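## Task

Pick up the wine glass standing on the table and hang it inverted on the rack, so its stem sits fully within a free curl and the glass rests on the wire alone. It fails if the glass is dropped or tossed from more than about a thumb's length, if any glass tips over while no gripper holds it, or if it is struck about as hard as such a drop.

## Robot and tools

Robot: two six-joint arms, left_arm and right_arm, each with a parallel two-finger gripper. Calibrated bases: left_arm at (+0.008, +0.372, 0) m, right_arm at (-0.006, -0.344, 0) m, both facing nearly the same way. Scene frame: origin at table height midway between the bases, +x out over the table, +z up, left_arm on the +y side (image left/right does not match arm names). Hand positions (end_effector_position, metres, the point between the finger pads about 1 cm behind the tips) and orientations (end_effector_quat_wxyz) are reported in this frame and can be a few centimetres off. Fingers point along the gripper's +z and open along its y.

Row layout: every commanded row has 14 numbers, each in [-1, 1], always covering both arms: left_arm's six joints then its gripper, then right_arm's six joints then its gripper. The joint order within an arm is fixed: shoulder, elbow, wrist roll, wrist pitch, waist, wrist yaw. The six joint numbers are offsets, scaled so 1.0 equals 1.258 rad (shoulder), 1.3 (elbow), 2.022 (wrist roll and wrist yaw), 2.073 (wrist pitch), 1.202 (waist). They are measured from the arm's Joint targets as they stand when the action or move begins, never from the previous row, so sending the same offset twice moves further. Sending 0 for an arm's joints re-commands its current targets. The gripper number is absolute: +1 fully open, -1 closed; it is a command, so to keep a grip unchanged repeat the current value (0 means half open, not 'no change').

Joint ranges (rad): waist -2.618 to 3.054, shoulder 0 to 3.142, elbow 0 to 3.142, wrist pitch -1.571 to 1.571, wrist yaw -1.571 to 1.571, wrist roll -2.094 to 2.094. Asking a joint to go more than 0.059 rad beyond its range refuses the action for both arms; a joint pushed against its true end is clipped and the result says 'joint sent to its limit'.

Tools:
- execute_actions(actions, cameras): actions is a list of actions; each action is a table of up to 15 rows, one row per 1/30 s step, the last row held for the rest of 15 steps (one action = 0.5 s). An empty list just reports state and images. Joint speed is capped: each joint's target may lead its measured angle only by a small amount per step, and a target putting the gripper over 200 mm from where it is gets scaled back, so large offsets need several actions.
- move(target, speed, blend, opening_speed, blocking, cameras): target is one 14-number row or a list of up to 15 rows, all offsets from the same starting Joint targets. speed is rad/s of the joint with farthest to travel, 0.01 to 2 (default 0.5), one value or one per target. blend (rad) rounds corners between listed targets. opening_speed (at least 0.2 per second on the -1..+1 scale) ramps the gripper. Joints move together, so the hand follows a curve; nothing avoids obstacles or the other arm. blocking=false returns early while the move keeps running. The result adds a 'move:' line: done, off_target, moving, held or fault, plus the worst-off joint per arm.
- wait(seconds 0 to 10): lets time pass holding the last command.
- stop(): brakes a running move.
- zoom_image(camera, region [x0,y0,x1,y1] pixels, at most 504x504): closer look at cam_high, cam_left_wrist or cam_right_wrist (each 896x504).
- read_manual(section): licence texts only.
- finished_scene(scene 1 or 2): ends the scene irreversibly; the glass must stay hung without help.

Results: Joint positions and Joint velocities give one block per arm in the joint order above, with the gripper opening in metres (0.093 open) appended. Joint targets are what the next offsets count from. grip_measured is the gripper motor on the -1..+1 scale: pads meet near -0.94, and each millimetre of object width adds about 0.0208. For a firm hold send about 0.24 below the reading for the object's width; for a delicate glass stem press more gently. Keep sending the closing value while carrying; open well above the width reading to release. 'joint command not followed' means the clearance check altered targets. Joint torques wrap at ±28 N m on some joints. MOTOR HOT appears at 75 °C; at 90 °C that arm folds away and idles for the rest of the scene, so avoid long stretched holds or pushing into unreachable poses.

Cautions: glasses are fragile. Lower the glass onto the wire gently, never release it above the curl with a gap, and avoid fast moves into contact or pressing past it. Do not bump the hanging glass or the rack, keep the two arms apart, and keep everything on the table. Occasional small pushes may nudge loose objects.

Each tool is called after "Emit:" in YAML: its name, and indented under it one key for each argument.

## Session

Emit:
execute_actions:
  actions: []

Emit:
zoom_image:
  camera: "cam_high"
  region: [380, 150, 600, 420]

Scene clock: 0.00 s.
left_arm: end_effector_position=(+0.4116, +0.3657, +0.1154) grip_measured=+1.000 end_effector_quat_wxyz=(+0.616, -0.002, +0.788, +0.012) | right_arm: end_effector_position=(+0.3798, -0.3517, +0.1213) grip_measured=+1.000 end_effector_quat_wxyz=(+0.635, +0.012, +0.772, -0.012)
Joint names: [shoulder, elbow, wrist roll, wrist pitch, waist, wrist yaw]
Joint positions: left_arm=[1.57 0.392 0.002 0.934 -0.038 -0.059 0.093] | right_arm=[1.521 0.303 0.002 1.025 -0.023 0.026 0.093]
Joint velocities: within noise
Joint torques (N m): no reading
Heat: left arm: 31 °C; right arm: 29 °C.
Joint targets: left_arm=[1.562 0.400 0.002 0.940 -0.038 -0.059] | right_arm=[1.516 0.310 0.002 1.028 -0.023 0.026]
Tool commands: left_gripper/opening=+1.0 right_gripper/opening=+1.0
camera_calibration:
cam_left_wrist: T_world_to_cam=[[0.00468474, -0.999735, -0.0225243, 0.367558], [-0.619573, 0.0147785, -0.7848, 0.380347], [0.784925, 0.017632, -0.61934, -0.177478], [0, 0, 0, 1]] pos_world=[0.373238, 0.364969, 0.196856]
cam_right_wrist: T_world_to_cam=[[-0.0511206, -0.998147, -0.0329985, -0.325919], [-0.573131, 0.0563802, -0.817522, 0.376861], [0.817868, -0.0228798, -0.574951, -0.171161], [0, 0, 0, 1]] pos_world=[0.339316, -0.350479, 0.198929]

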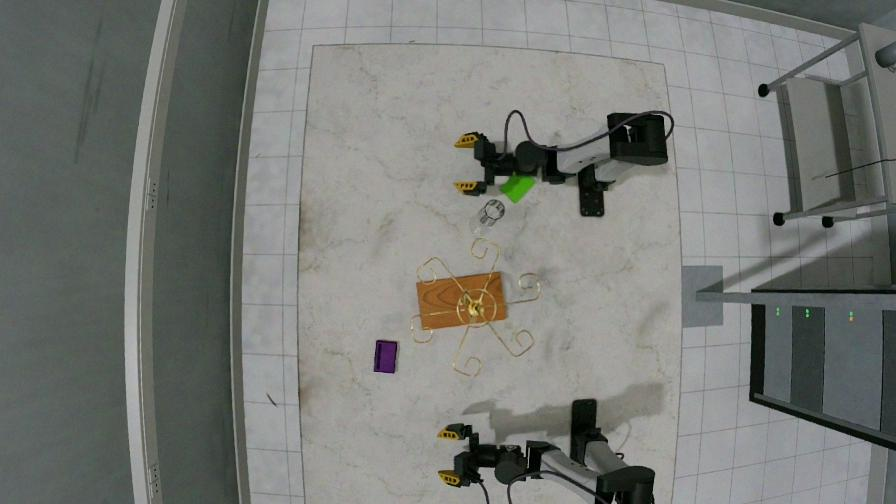

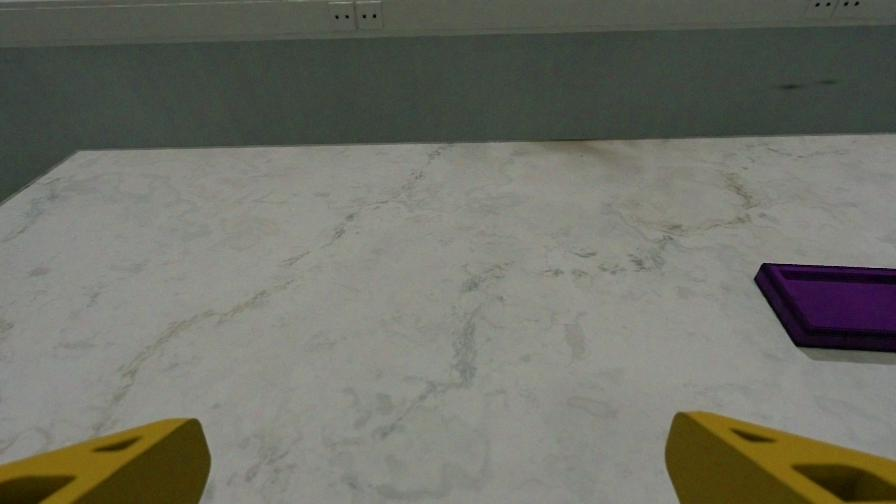

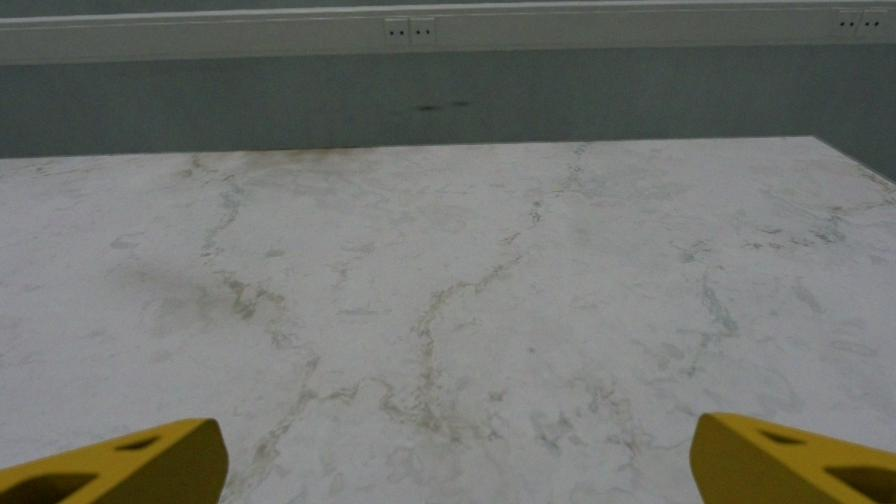

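Scaled by 1.867 from the camera's 896x504 image, which has a finer 1280x720 frame.

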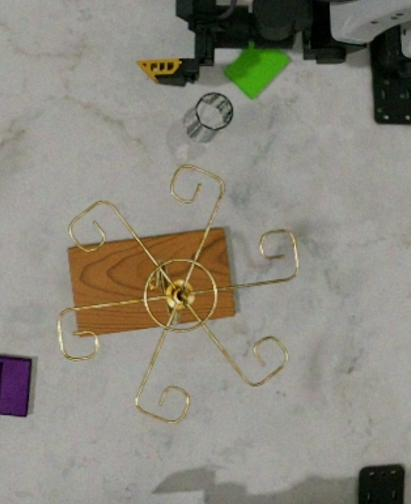

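Emit:
move:
  target:
    - [-0.606,0.5385,-0.001,-0.695,-0.2,0.029,1,-0.172,0.146,-0.604,-0.2065,-0.73,-0.76,1]
    - [-0.606,0.5385,-0.001,-0.695,-0.6755,0.029,1,-0.019,0.1515,-0.604,-0.609,-0.374,-0.76,1]
  speed: 0.9
  blend: 0.1

Emit:
zoom_image:
  camera: "cam_high"
  region: [400, 180, 560, 400]

Emit:
zoom_image:
  camera: "cam_high"
  region: [440, 180, 540, 280]

Scene clock: 88.50 s.
left_arm: end_effector_position=(+0.2016, +0.1544, +0.3763) grip_measured=+1.000 end_effector_quat_wxyz=(+0.574, +0.318, +0.711, -0.254) | right_arm: end_effector_position=(+0.2561, -0.2875, +0.1212) grip_measured=+1.000 end_effector_quat_wxyz=(+0.584, -0.372, +0.628, +0.356)
Joint positions: left_arm=[0.797 1.078 0.002 -0.495 -0.846 -0.008 0.093] | right_arm=[1.486 0.481 -1.212 -0.219 -0.479 -1.501 0.093]
Joint torques (N m): left_arm=[-0.2 7.16 -0.1 1.98 -0.91 0.08] | right_arm=[-3.48 6.35 -0.17 0.45 0.57 -0.85]
Heat: left arm: 38 °C; right arm: 35 °C.
Joint targets: left_arm=[0.799 1.100 0.000 -0.501 -0.850 0.000] | right_arm=[1.492 0.507 -1.220 -0.235 -0.473 -1.511]
move: done
camera_calibration:
cam_left_wrist: T_world_to_cam=[[-0.752188, -0.658866, -0.0104724, 0.25863], [-0.386011, 0.453455, -0.803352, 0.350326], [0.53405, -0.600229, -0.595412, 0.289671], [0, 0, 0, 1]]
cam_right_wrist: T_world_to_cam=[[0.875647, -0.480274, -0.0507802, -0.354505], [-0.263645, -0.387273, -0.883465, 0.103441], [0.40464, 0.786992, -0.465737, 0.256848], [0, 0, 0, 1]]

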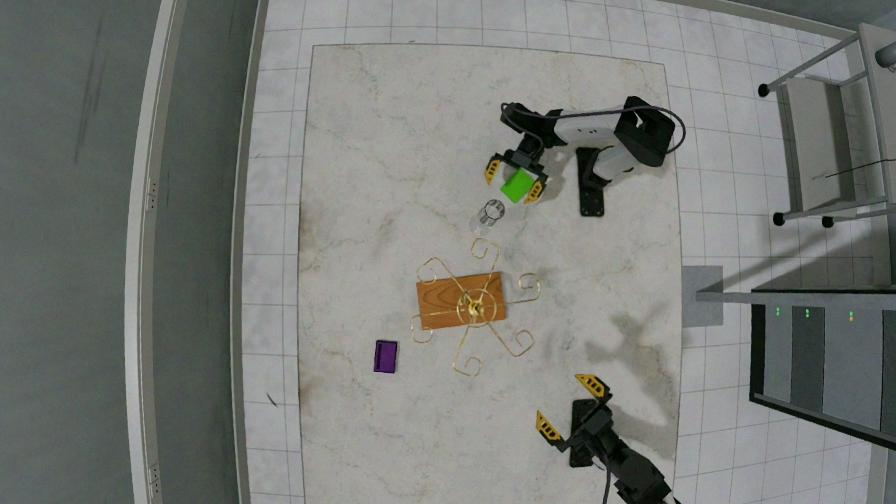

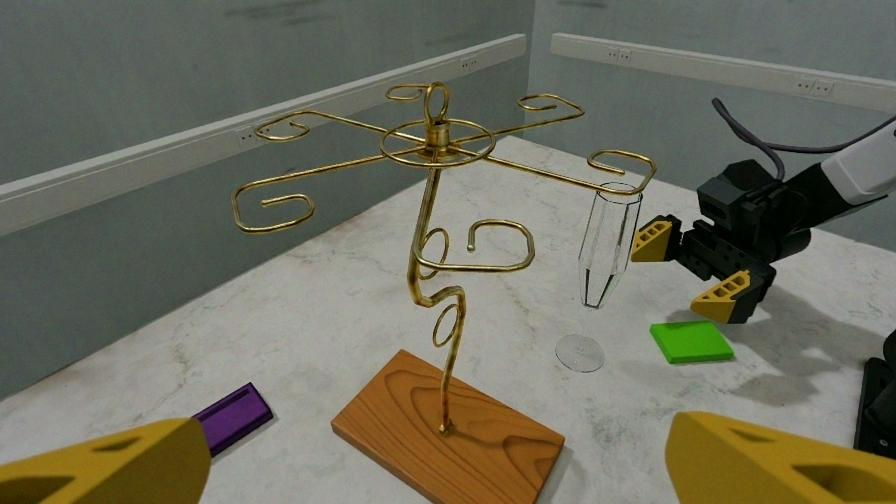

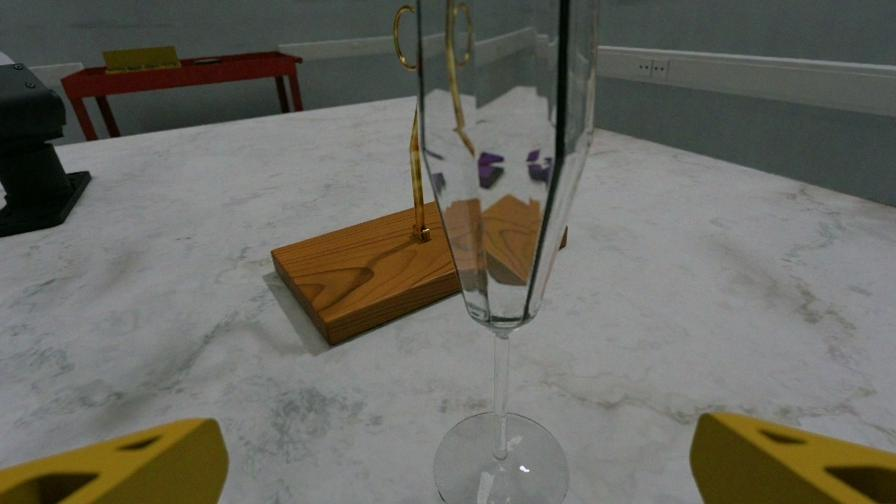

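Scaled by 2.291 from the camera's 896x504 image, which has a finer 1280x720 frame.

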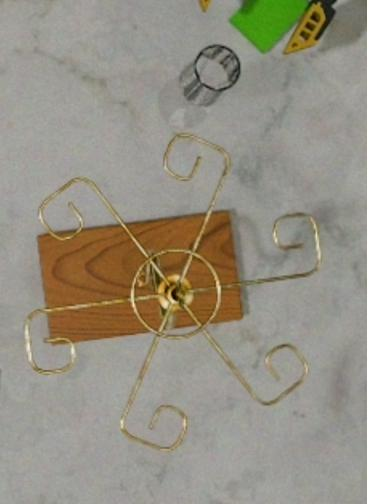

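Scaled by 5.040 from the camera's 896x504 image, which has a finer 1280x720 frame.

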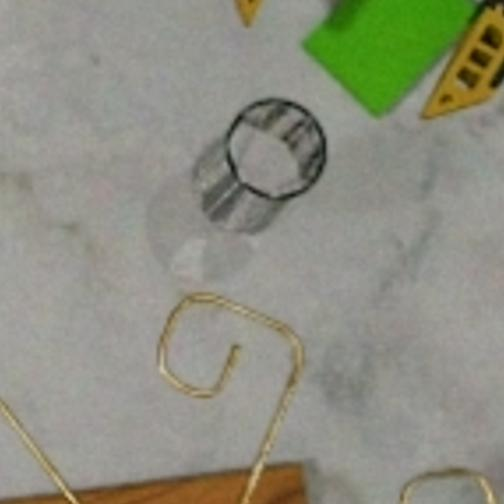

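Emit:
move:
  target: [0,0,0,0,0,0,1,0.078,0.268,0,-0.117,0.1414,0,1]
  speed: 0.5

Scene clock: 141.03 s.
left_arm: end_effector_position=(+0.2016, +0.1545, +0.3761) grip_measured=+1.000 end_effector_quat_wxyz=(+0.573, +0.318, +0.711, -0.254) | right_arm: end_effector_position=(+0.3043, -0.2623, +0.1742) grip_measured=+1.000 end_effector_quat_wxyz=(+0.554, -0.428, +0.590, +0.401)
Joint positions: left_arm=[0.797 1.078 0.002 -0.496 -0.846 -0.008 0.093] | right_arm=[1.583 0.832 -1.212 -0.462 -0.308 -1.503 0.093]
Joint torques (N m): left_arm=[-0.32 7.02 -0.1 1.94 -0.88 0.1] | right_arm=[-5.09 6.97 -0.14 0.45 0.44 -0.86]
Heat: left arm: 43 °C; right arm: 33 °C.
Joint targets: left_arm=[0.799 1.100 0.000 -0.501 -0.850 0.000] | right_arm=[1.590 0.855 -1.219 -0.477 -0.303 -1.511]
move: done
camera_calibration:
cam_left_wrist: T_world_to_cam=[[-0.752196, -0.658857, -0.010467, 0.258625], [-0.38662, 0.454143, -0.80267, 0.349833], [0.533598, -0.599718, -0.596332, 0.289914], [0, 0, 0, 1]]
cam_right_wrist: T_world_to_cam=[[0.945475, -0.323436, -0.0382795, -0.364207], [-0.182375, -0.428379, -0.885004, 0.137489], [0.269844, 0.84373, -0.464008, 0.297793], [0, 0, 0, 1]]

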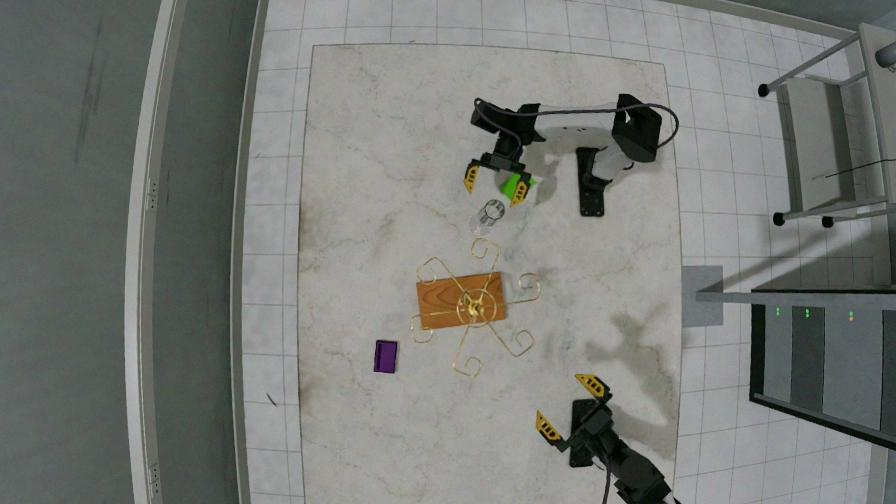

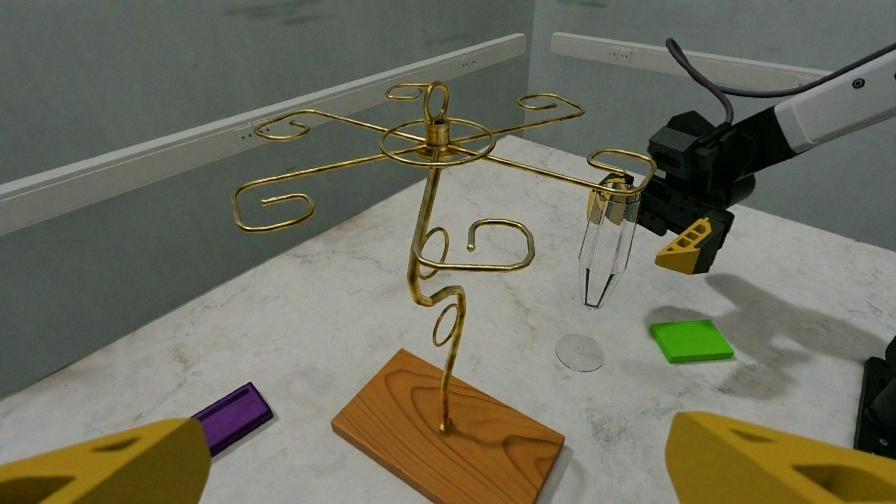

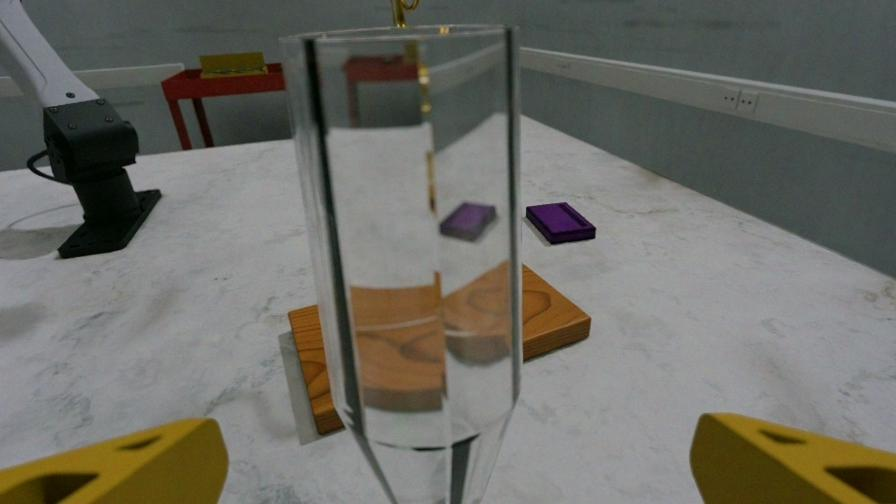

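Emit:
move:
  target:
    - [0,0,0,0,0,0,1,0.0374,0.0357,0,-0.0037,0.0749,0,1]
    - [0,0,0,0,0,0,1,0.0819,0.0835,0,-0.006,0.1464,0,1]
  speed: 0.25
  blend: 0.02

Emit:
zoom_image:
  camera: "cam_high"
  region: [440, 150, 540, 250]

Scene clock: 155.73 s.
left_arm: end_effector_position=(+0.2016, +0.1545, +0.3760) grip_measured=+1.000 end_effector_quat_wxyz=(+0.573, +0.318, +0.711, -0.254) | right_arm: end_effector_position=(+0.3113, -0.2119, +0.1726) grip_measured=+1.000 end_effector_quat_wxyz=(+0.514, -0.476, +0.553, +0.452)
Joint positions: left_arm=[0.797 1.078 0.002 -0.497 -0.846 -0.008 0.093] | right_arm=[1.685 0.937 -1.212 -0.474 -0.131 -1.503 0.093]
Joint torques (N m): left_arm=[-0.31 7.19 -0.11 1.94 -0.73 0.11] | right_arm=[-6.02 7.28 -0.18 0.48 0.27 -0.83]
Joint targets: left_arm=[0.799 1.100 0.000 -0.501 -0.850 0.000] | right_arm=[1.693 0.964 -1.220 -0.490 -0.127 -1.511]
move: done
camera_calibration:
cam_left_wrist: T_world_to_cam=[[-0.752198, -0.658854, -0.0104653, 0.258624], [-0.386823, 0.454373, -0.802442, 0.349668], [0.533447, -0.599548, -0.596638, 0.289996], [0, 0, 0, 1]]
cam_right_wrist: T_world_to_cam=[[0.98729, -0.151452, -0.0481825, -0.329428], [-0.11263, -0.452836, -0.884451, 0.13201], [0.112133, 0.878636, -0.464138, 0.309228], [0, 0, 0, 1]]

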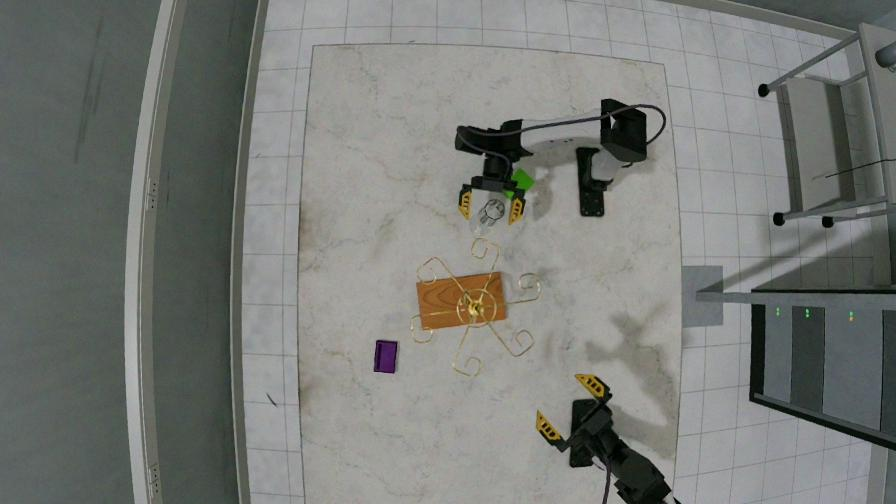

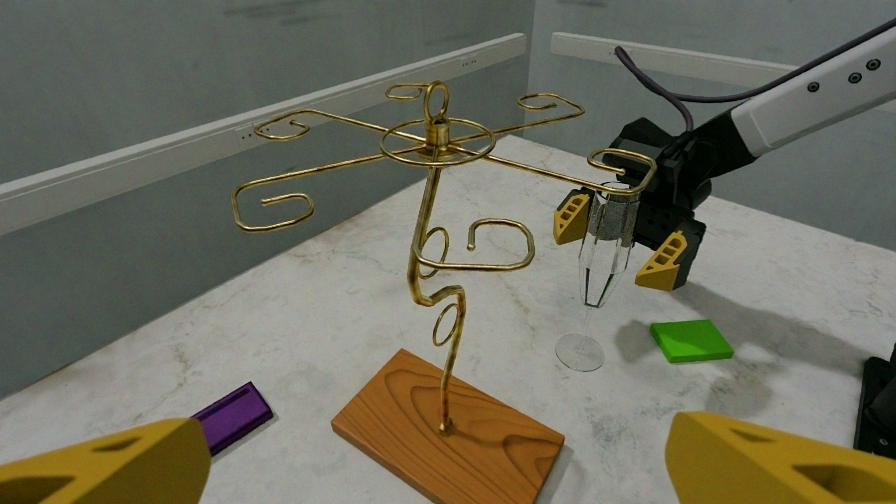

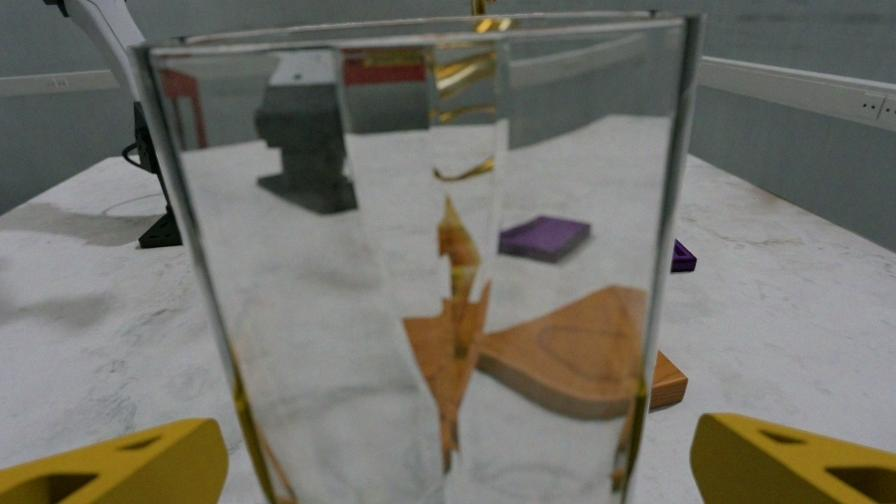

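Scaled by 5.040 from the camera's 896x504 image, which has a finer 1280x720 frame.

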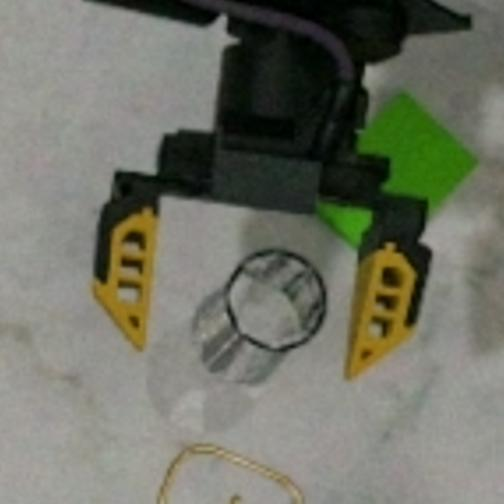

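Emit:
move:
  target: [0,0,0,0,0,0,1,0,0,0,0,0,-0.015,1]

Emit:
zoom_image:
  camera: "cam_right_wrist"
  region: [200, 0, 704, 504]

Scene clock: 168.17 s.
left_arm: end_effector_position=(+0.2016, +0.1545, +0.3760) grip_measured=+1.000 end_effector_quat_wxyz=(+0.573, +0.318, +0.711, -0.254) | right_arm: end_effector_position=(+0.3096, -0.2115, +0.1770) grip_measured=+1.000 end_effector_quat_wxyz=(+0.519, -0.472, +0.544, +0.461)
Joint positions: left_arm=[0.797 1.078 0.002 -0.497 -0.846 -0.008 0.093] | right_arm=[1.685 0.937 -1.212 -0.475 -0.131 -1.531 0.093]
Joint torques (N m): left_arm=[-0.12 7.17 -0.11 1.95 -0.98 0.11] | right_arm=[-5.97 7.5 -0.17 0.45 0.25 -0.86]
Joint targets: left_arm=[0.799 1.100 0.000 -0.501 -0.850 0.000] | right_arm=[1.693 0.964 -1.220 -0.490 -0.127 -1.541]
move: done
camera_calibration:
cam_left_wrist: T_world_to_cam=[[-0.752198, -0.658854, -0.0104653, 0.258624], [-0.386823, 0.454373, -0.802442, 0.349668], [0.533447, -0.599548, -0.596638, 0.289996], [0, 0, 0, 1]]
cam_right_wrist: T_world_to_cam=[[0.988768, -0.1408, -0.050142, -0.325386], [-0.106765, -0.4306, -0.896206, 0.140859], [0.104595, 0.891493, -0.440796, 0.31197], [0, 0, 0, 1]]

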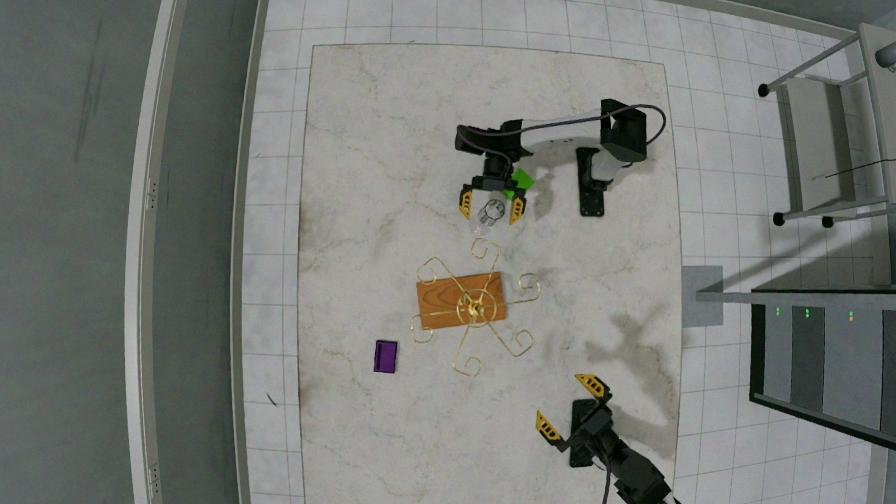

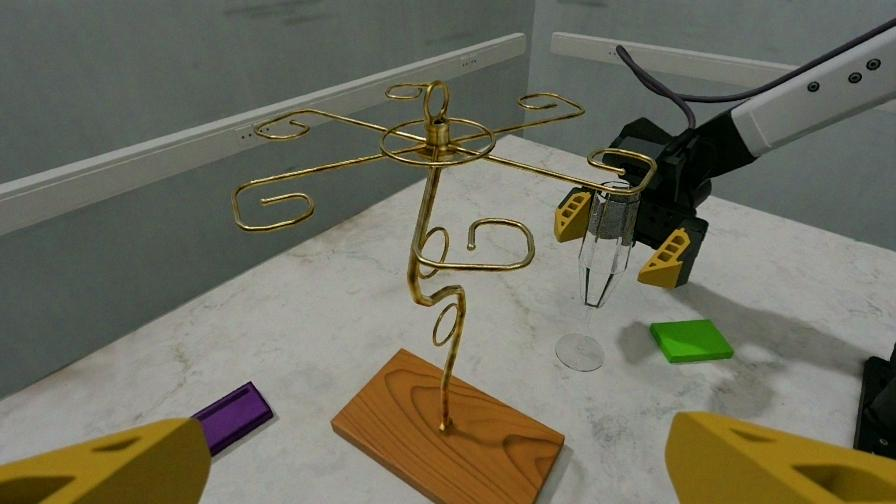

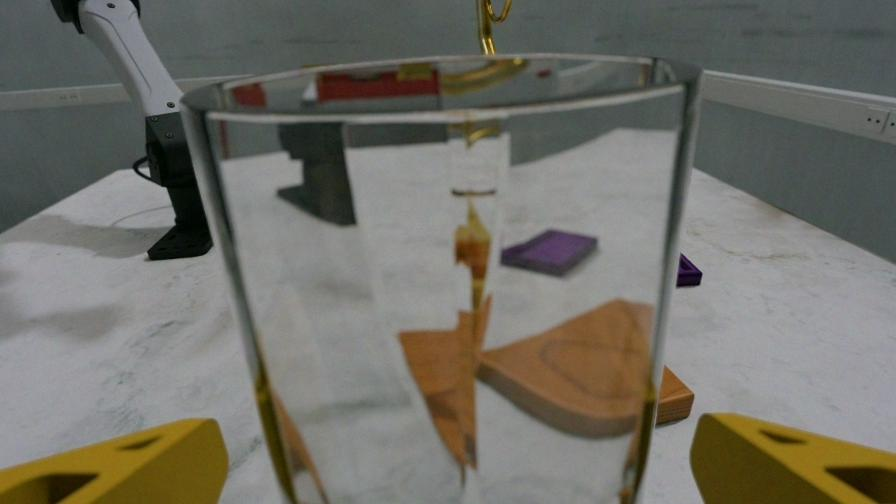

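Scaled by 1.000.

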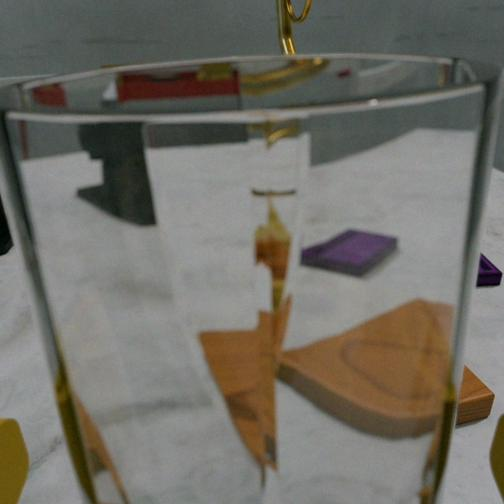

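Emit:
move:
  target: [0,0,0,0,0,0,1,0,0,0,0,0,0,-0.25]
  opening_speed: 0.4

Emit:
zoom_image:
  camera: "cam_left_wrist"
  region: [500, 100, 780, 400]

Scene clock: 177.23 s.
left_arm: end_effector_position=(+0.2015, +0.1545, +0.3759) grip_measured=+1.000 end_effector_quat_wxyz=(+0.573, +0.318, +0.711, -0.254) | right_arm: end_effector_position=(+0.3095, -0.2114, +0.1774) grip_measured=+0.000 end_effector_quat_wxyz=(+0.519, -0.472, +0.543, +0.461)
Joint positions: left_arm=[0.797 1.078 0.002 -0.497 -0.846 -0.008 0.093] | right_arm=[1.685 0.937 -1.213 -0.476 -0.131 -1.533 0.045]
Joint torques (N m): left_arm=[-0.39 7.05 -0.08 1.98 -0.61 0.06] | right_arm=[-5.93 7.39 -0.15 0.48 0.21 -0.85]
Joint targets: left_arm=[0.799 1.100 0.000 -0.501 -0.850 0.000] | right_arm=[1.693 0.964 -1.220 -0.490 -0.127 -1.541]
move: done
camera_calibration:
cam_left_wrist: T_world_to_cam=[[-0.752201, -0.658851, -0.0104635, 0.258622], [-0.387025, 0.454602, -0.802215, 0.349504], [0.533296, -0.599377, -0.596944, 0.290077], [0, 0, 0, 1]]
cam_right_wrist: T_world_to_cam=[[0.988912, -0.139899, -0.0498161, -0.325121], [-0.105858, -0.428816, -0.897168, 0.141439], [0.104151, 0.892493, -0.438871, 0.312119], [0, 0, 0, 1]]

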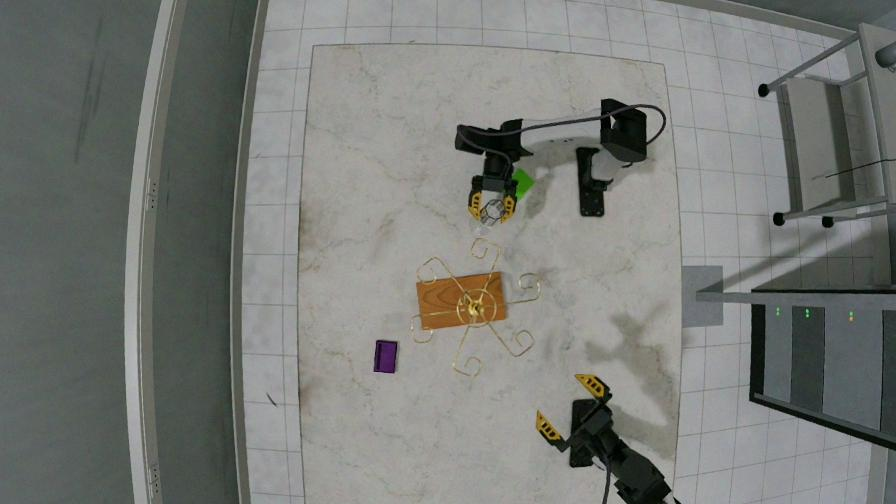

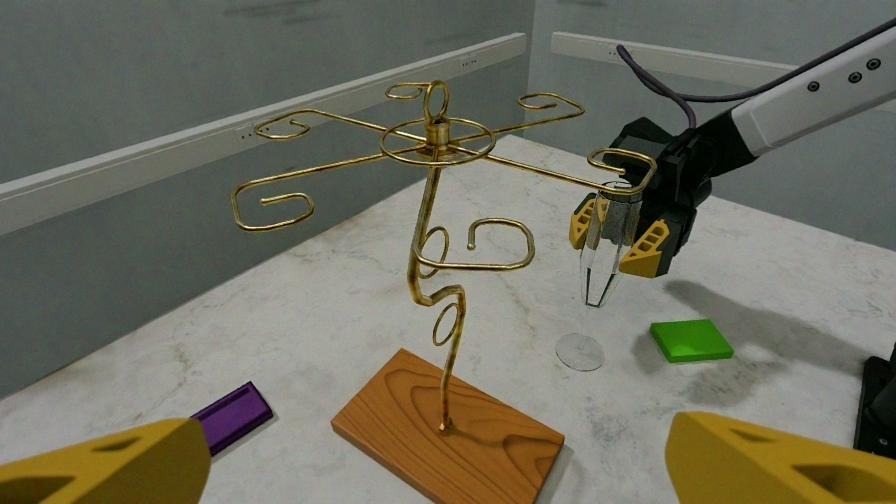

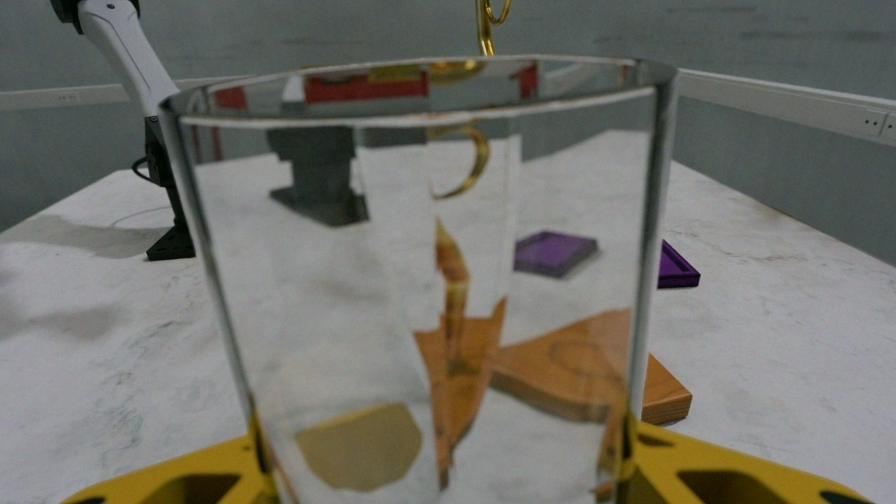

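Scaled by 1.680 from the camera's 896x504 image, which has a finer 1280x720 frame.

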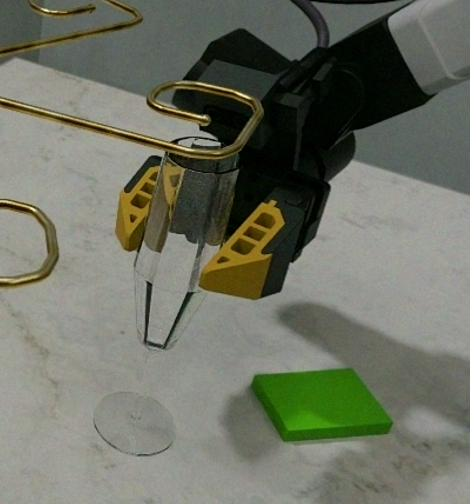

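Emit:
move:
  target:
    - [0,0,0,0,0,0,1,-0.046,0.0585,0,-0.058,0,0,-0.25]
    - [0,0,0,0,0,0,1,-0.237,0.2454,0,-0.291,-0.3444,-0.015,-0.25]
    - [0,0,0,0,0,0,1,-0.237,0.2454,0.9,-0.291,-0.3444,-0.015,-0.25]
  speed: [0.2,0.4,0.7]
  blend: [0.02,0.05,0]

Emit:
zoom_image:
  camera: "cam_high"
  region: [440, 220, 600, 340]

Emit:
zoom_image:
  camera: "cam_left_wrist"
  region: [220, 60, 724, 300]

Scene clock: 213.00 s.
left_arm: end_effector_position=(+0.2015, +0.1545, +0.3759) grip_measured=+1.000 end_effector_quat_wxyz=(+0.573, +0.318, +0.711, -0.254) | right_arm: end_effector_position=(+0.2995, -0.3253, +0.3196) grip_measured=-0.006 end_effector_quat_wxyz=(+0.098, +0.272, +0.663, +0.690)
Joint positions: left_arm=[0.797 1.078 0.002 -0.497 -0.846 -0.008 0.093] | right_arm=[1.412 1.251 0.579 -1.079 -0.536 -1.541 0.045]
Joint torques (N m): left_arm=[-0.34 7.02 -0.12 1.98 -0.73 0.1] | right_arm=[-6.72 8.24 0.02 0.53 -0.69 -1.07]
Joint targets: left_arm=[0.799 1.100 0.000 -0.501 -0.850 0.000] | right_arm=[1.395 1.282 0.600 -1.093 -0.541 -1.572]
move: done
camera_calibration:
cam_left_wrist: T_world_to_cam=[[-0.752201, -0.658851, -0.0104635, 0.258622], [-0.387025, 0.454602, -0.802215, 0.349504], [0.533296, -0.599377, -0.596944, 0.290077], [0, 0, 0, 1]]
cam_right_wrist: T_world_to_cam=[[-0.262535, 0.111086, -0.958507, 0.422796], [-0.956863, 0.0981447, 0.273459, 0.271353], [0.12445, 0.988953, 0.0805277, 0.336464], [0, 0, 0, 1]]

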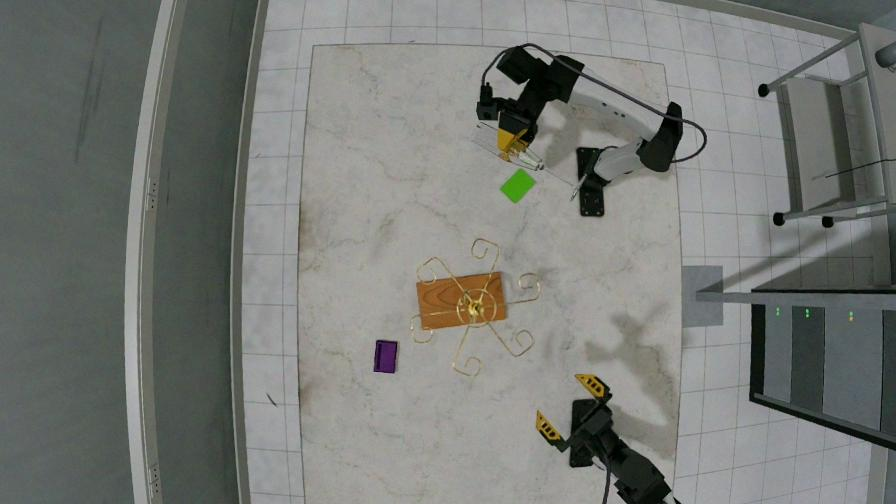

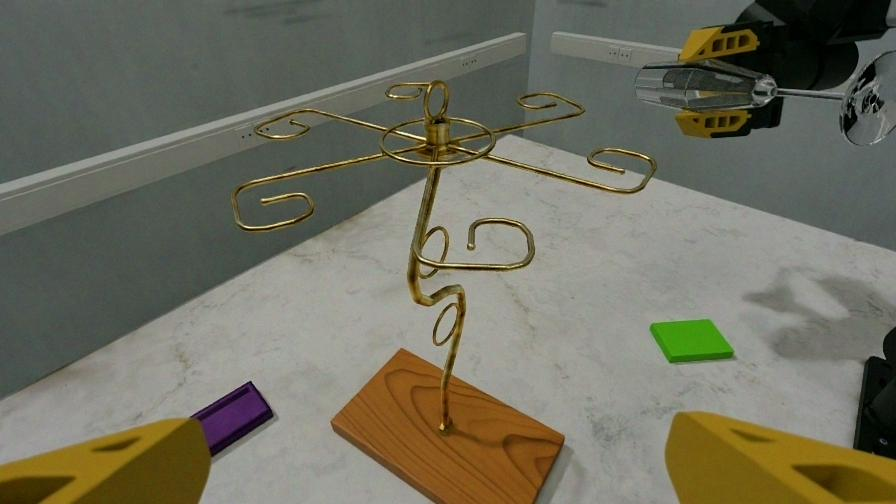

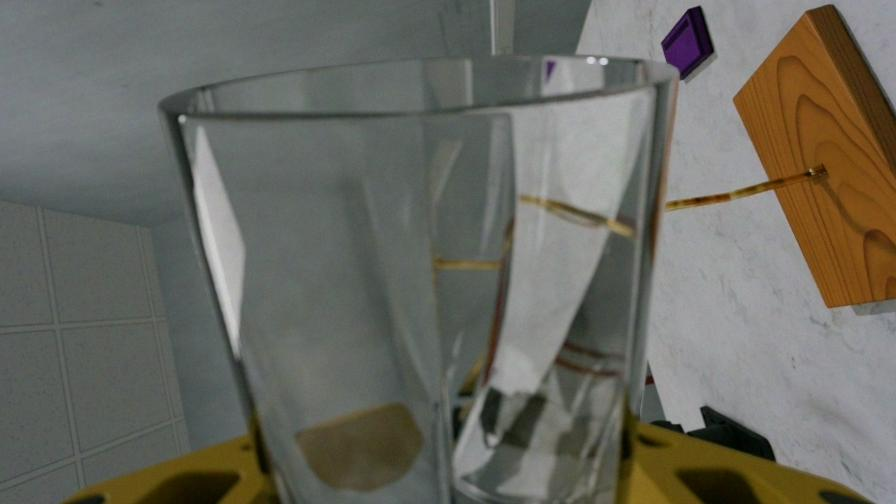

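Scaled by 3.150 from the camera's 896x504 image, which has a finer 1280x720 frame.

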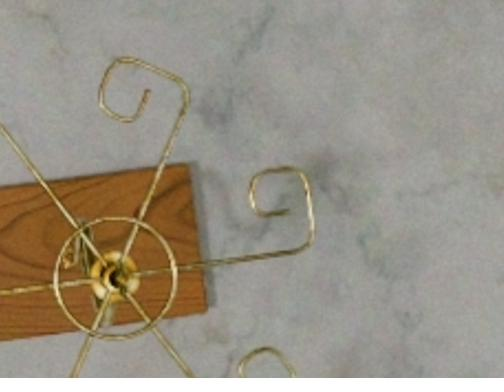

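Scaled by 1.000.

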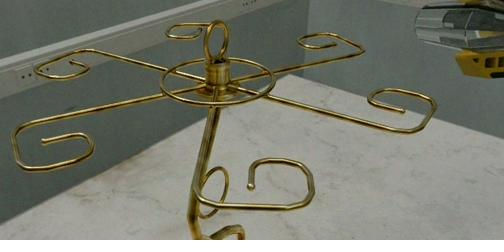

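Emit:
move:
  target:
    - [0,0,0,0,0,0,1,0,0,0.661,0,0.05,-0.014,-0.25]
    - [0,0,0,0,0,0,1,0.575,0.236,0.661,0.198,0.494,-0.014,-0.25]
  speed: [0.8,0.5]
  blend: 0.15

Emit:
zoom_image:
  camera: "cam_high"
  region: [440, 220, 600, 340]

Emit:
zoom_image:
  camera: "cam_left_wrist"
  region: [380, 20, 720, 300]

Scene clock: 329.57 s.
left_arm: end_effector_position=(+0.2015, +0.1545, +0.3758) grip_measured=+1.000 end_effector_quat_wxyz=(+0.573, +0.319, +0.711, -0.254) | right_arm: end_effector_position=(+0.4016, -0.1464, +0.1830) grip_measured=-0.007 end_effector_quat_wxyz=(+0.524, -0.504, -0.507, -0.463)
Joint positions: left_arm=[0.797 1.078 0.002 -0.497 -0.846 -0.008 0.093] | right_arm=[2.123 1.556 1.93 -0.704 0.056 -1.548 0.045]
Joint torques (N m): left_arm=[-0.23 7.04 -0.09 1.98 -0.84 0.07] | right_arm=[-11.08 8.02 -0.06 0.7 -0.38 -1.09]
Heat: left arm: 48 °C; right arm: 40 °C.
Joint targets: left_arm=[0.799 1.100 0.000 -0.501 -0.850 0.000] | right_arm=[2.118 1.589 1.937 -0.683 0.053 -1.578]
joint sent to its limit (right arm) — the wrist yaw, lower limit.
move: off_target (right_arm); joint sent to its limit at target 1; right_arm: the wrist yaw is farthest, 0.052 rad from its target
camera_calibration:
cam_left_wrist: T_world_to_cam=[[-0.752204, -0.658848, -0.0104617, 0.258621], [-0.387228, 0.454831, -0.801987, 0.349339], [0.533146, -0.599206, -0.59725, 0.290158], [0, 0, 0, 1]]
cam_right_wrist: T_world_to_cam=[[-0.992504, -0.0725394, 0.0983549, 0.371616], [0.118687, -0.380226, 0.917247, -0.23099], [-0.0291395, 0.922045, 0.385985, 0.153807], [0, 0, 0, 1]]

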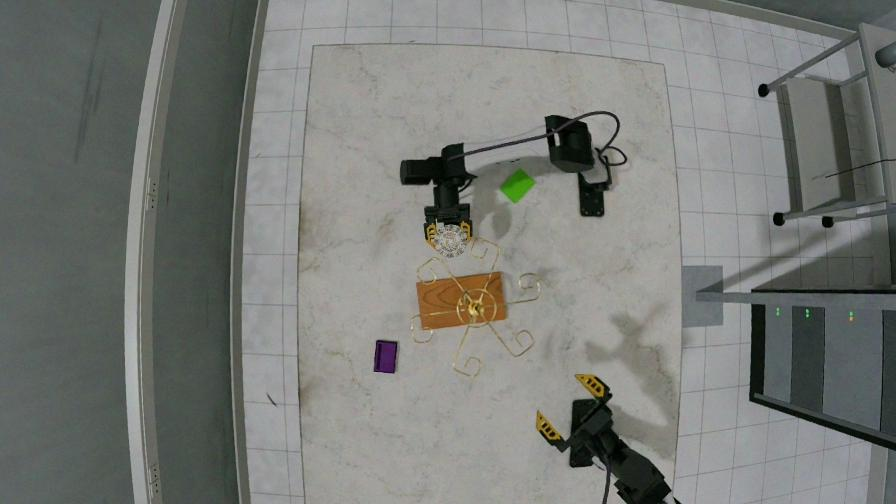

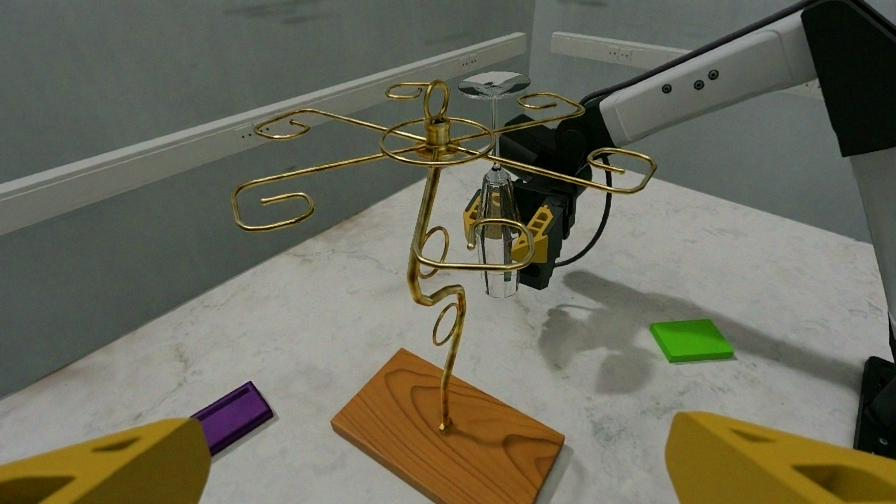

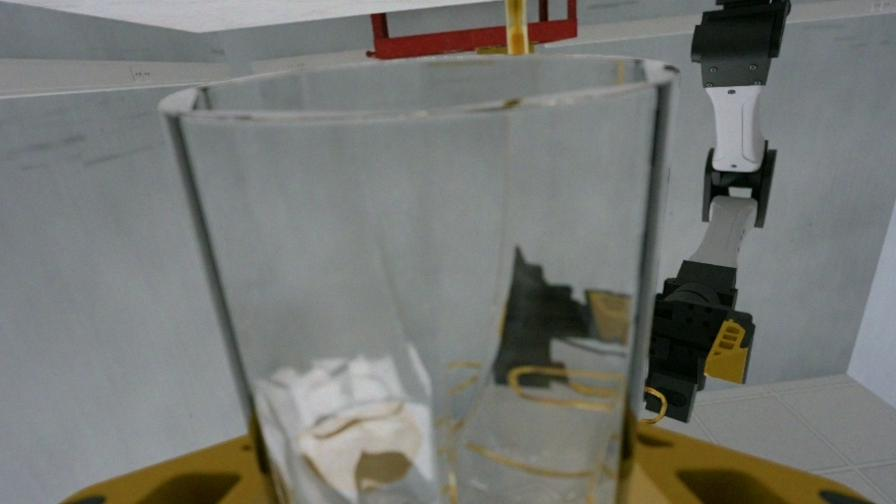

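Scaled by 3.150 from the camera's 896x504 image, which has a finer 1280x720 frame.

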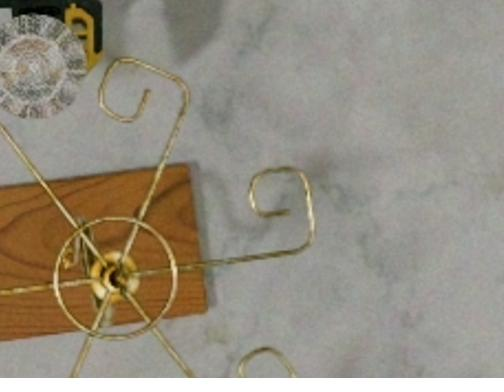

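Scaled by 1.482 from the camera's 896x504 image, which has a finer 1280x720 frame.

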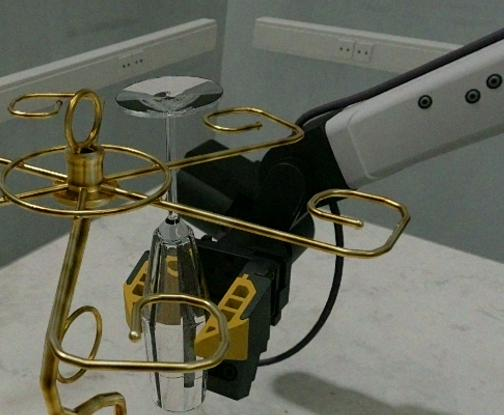

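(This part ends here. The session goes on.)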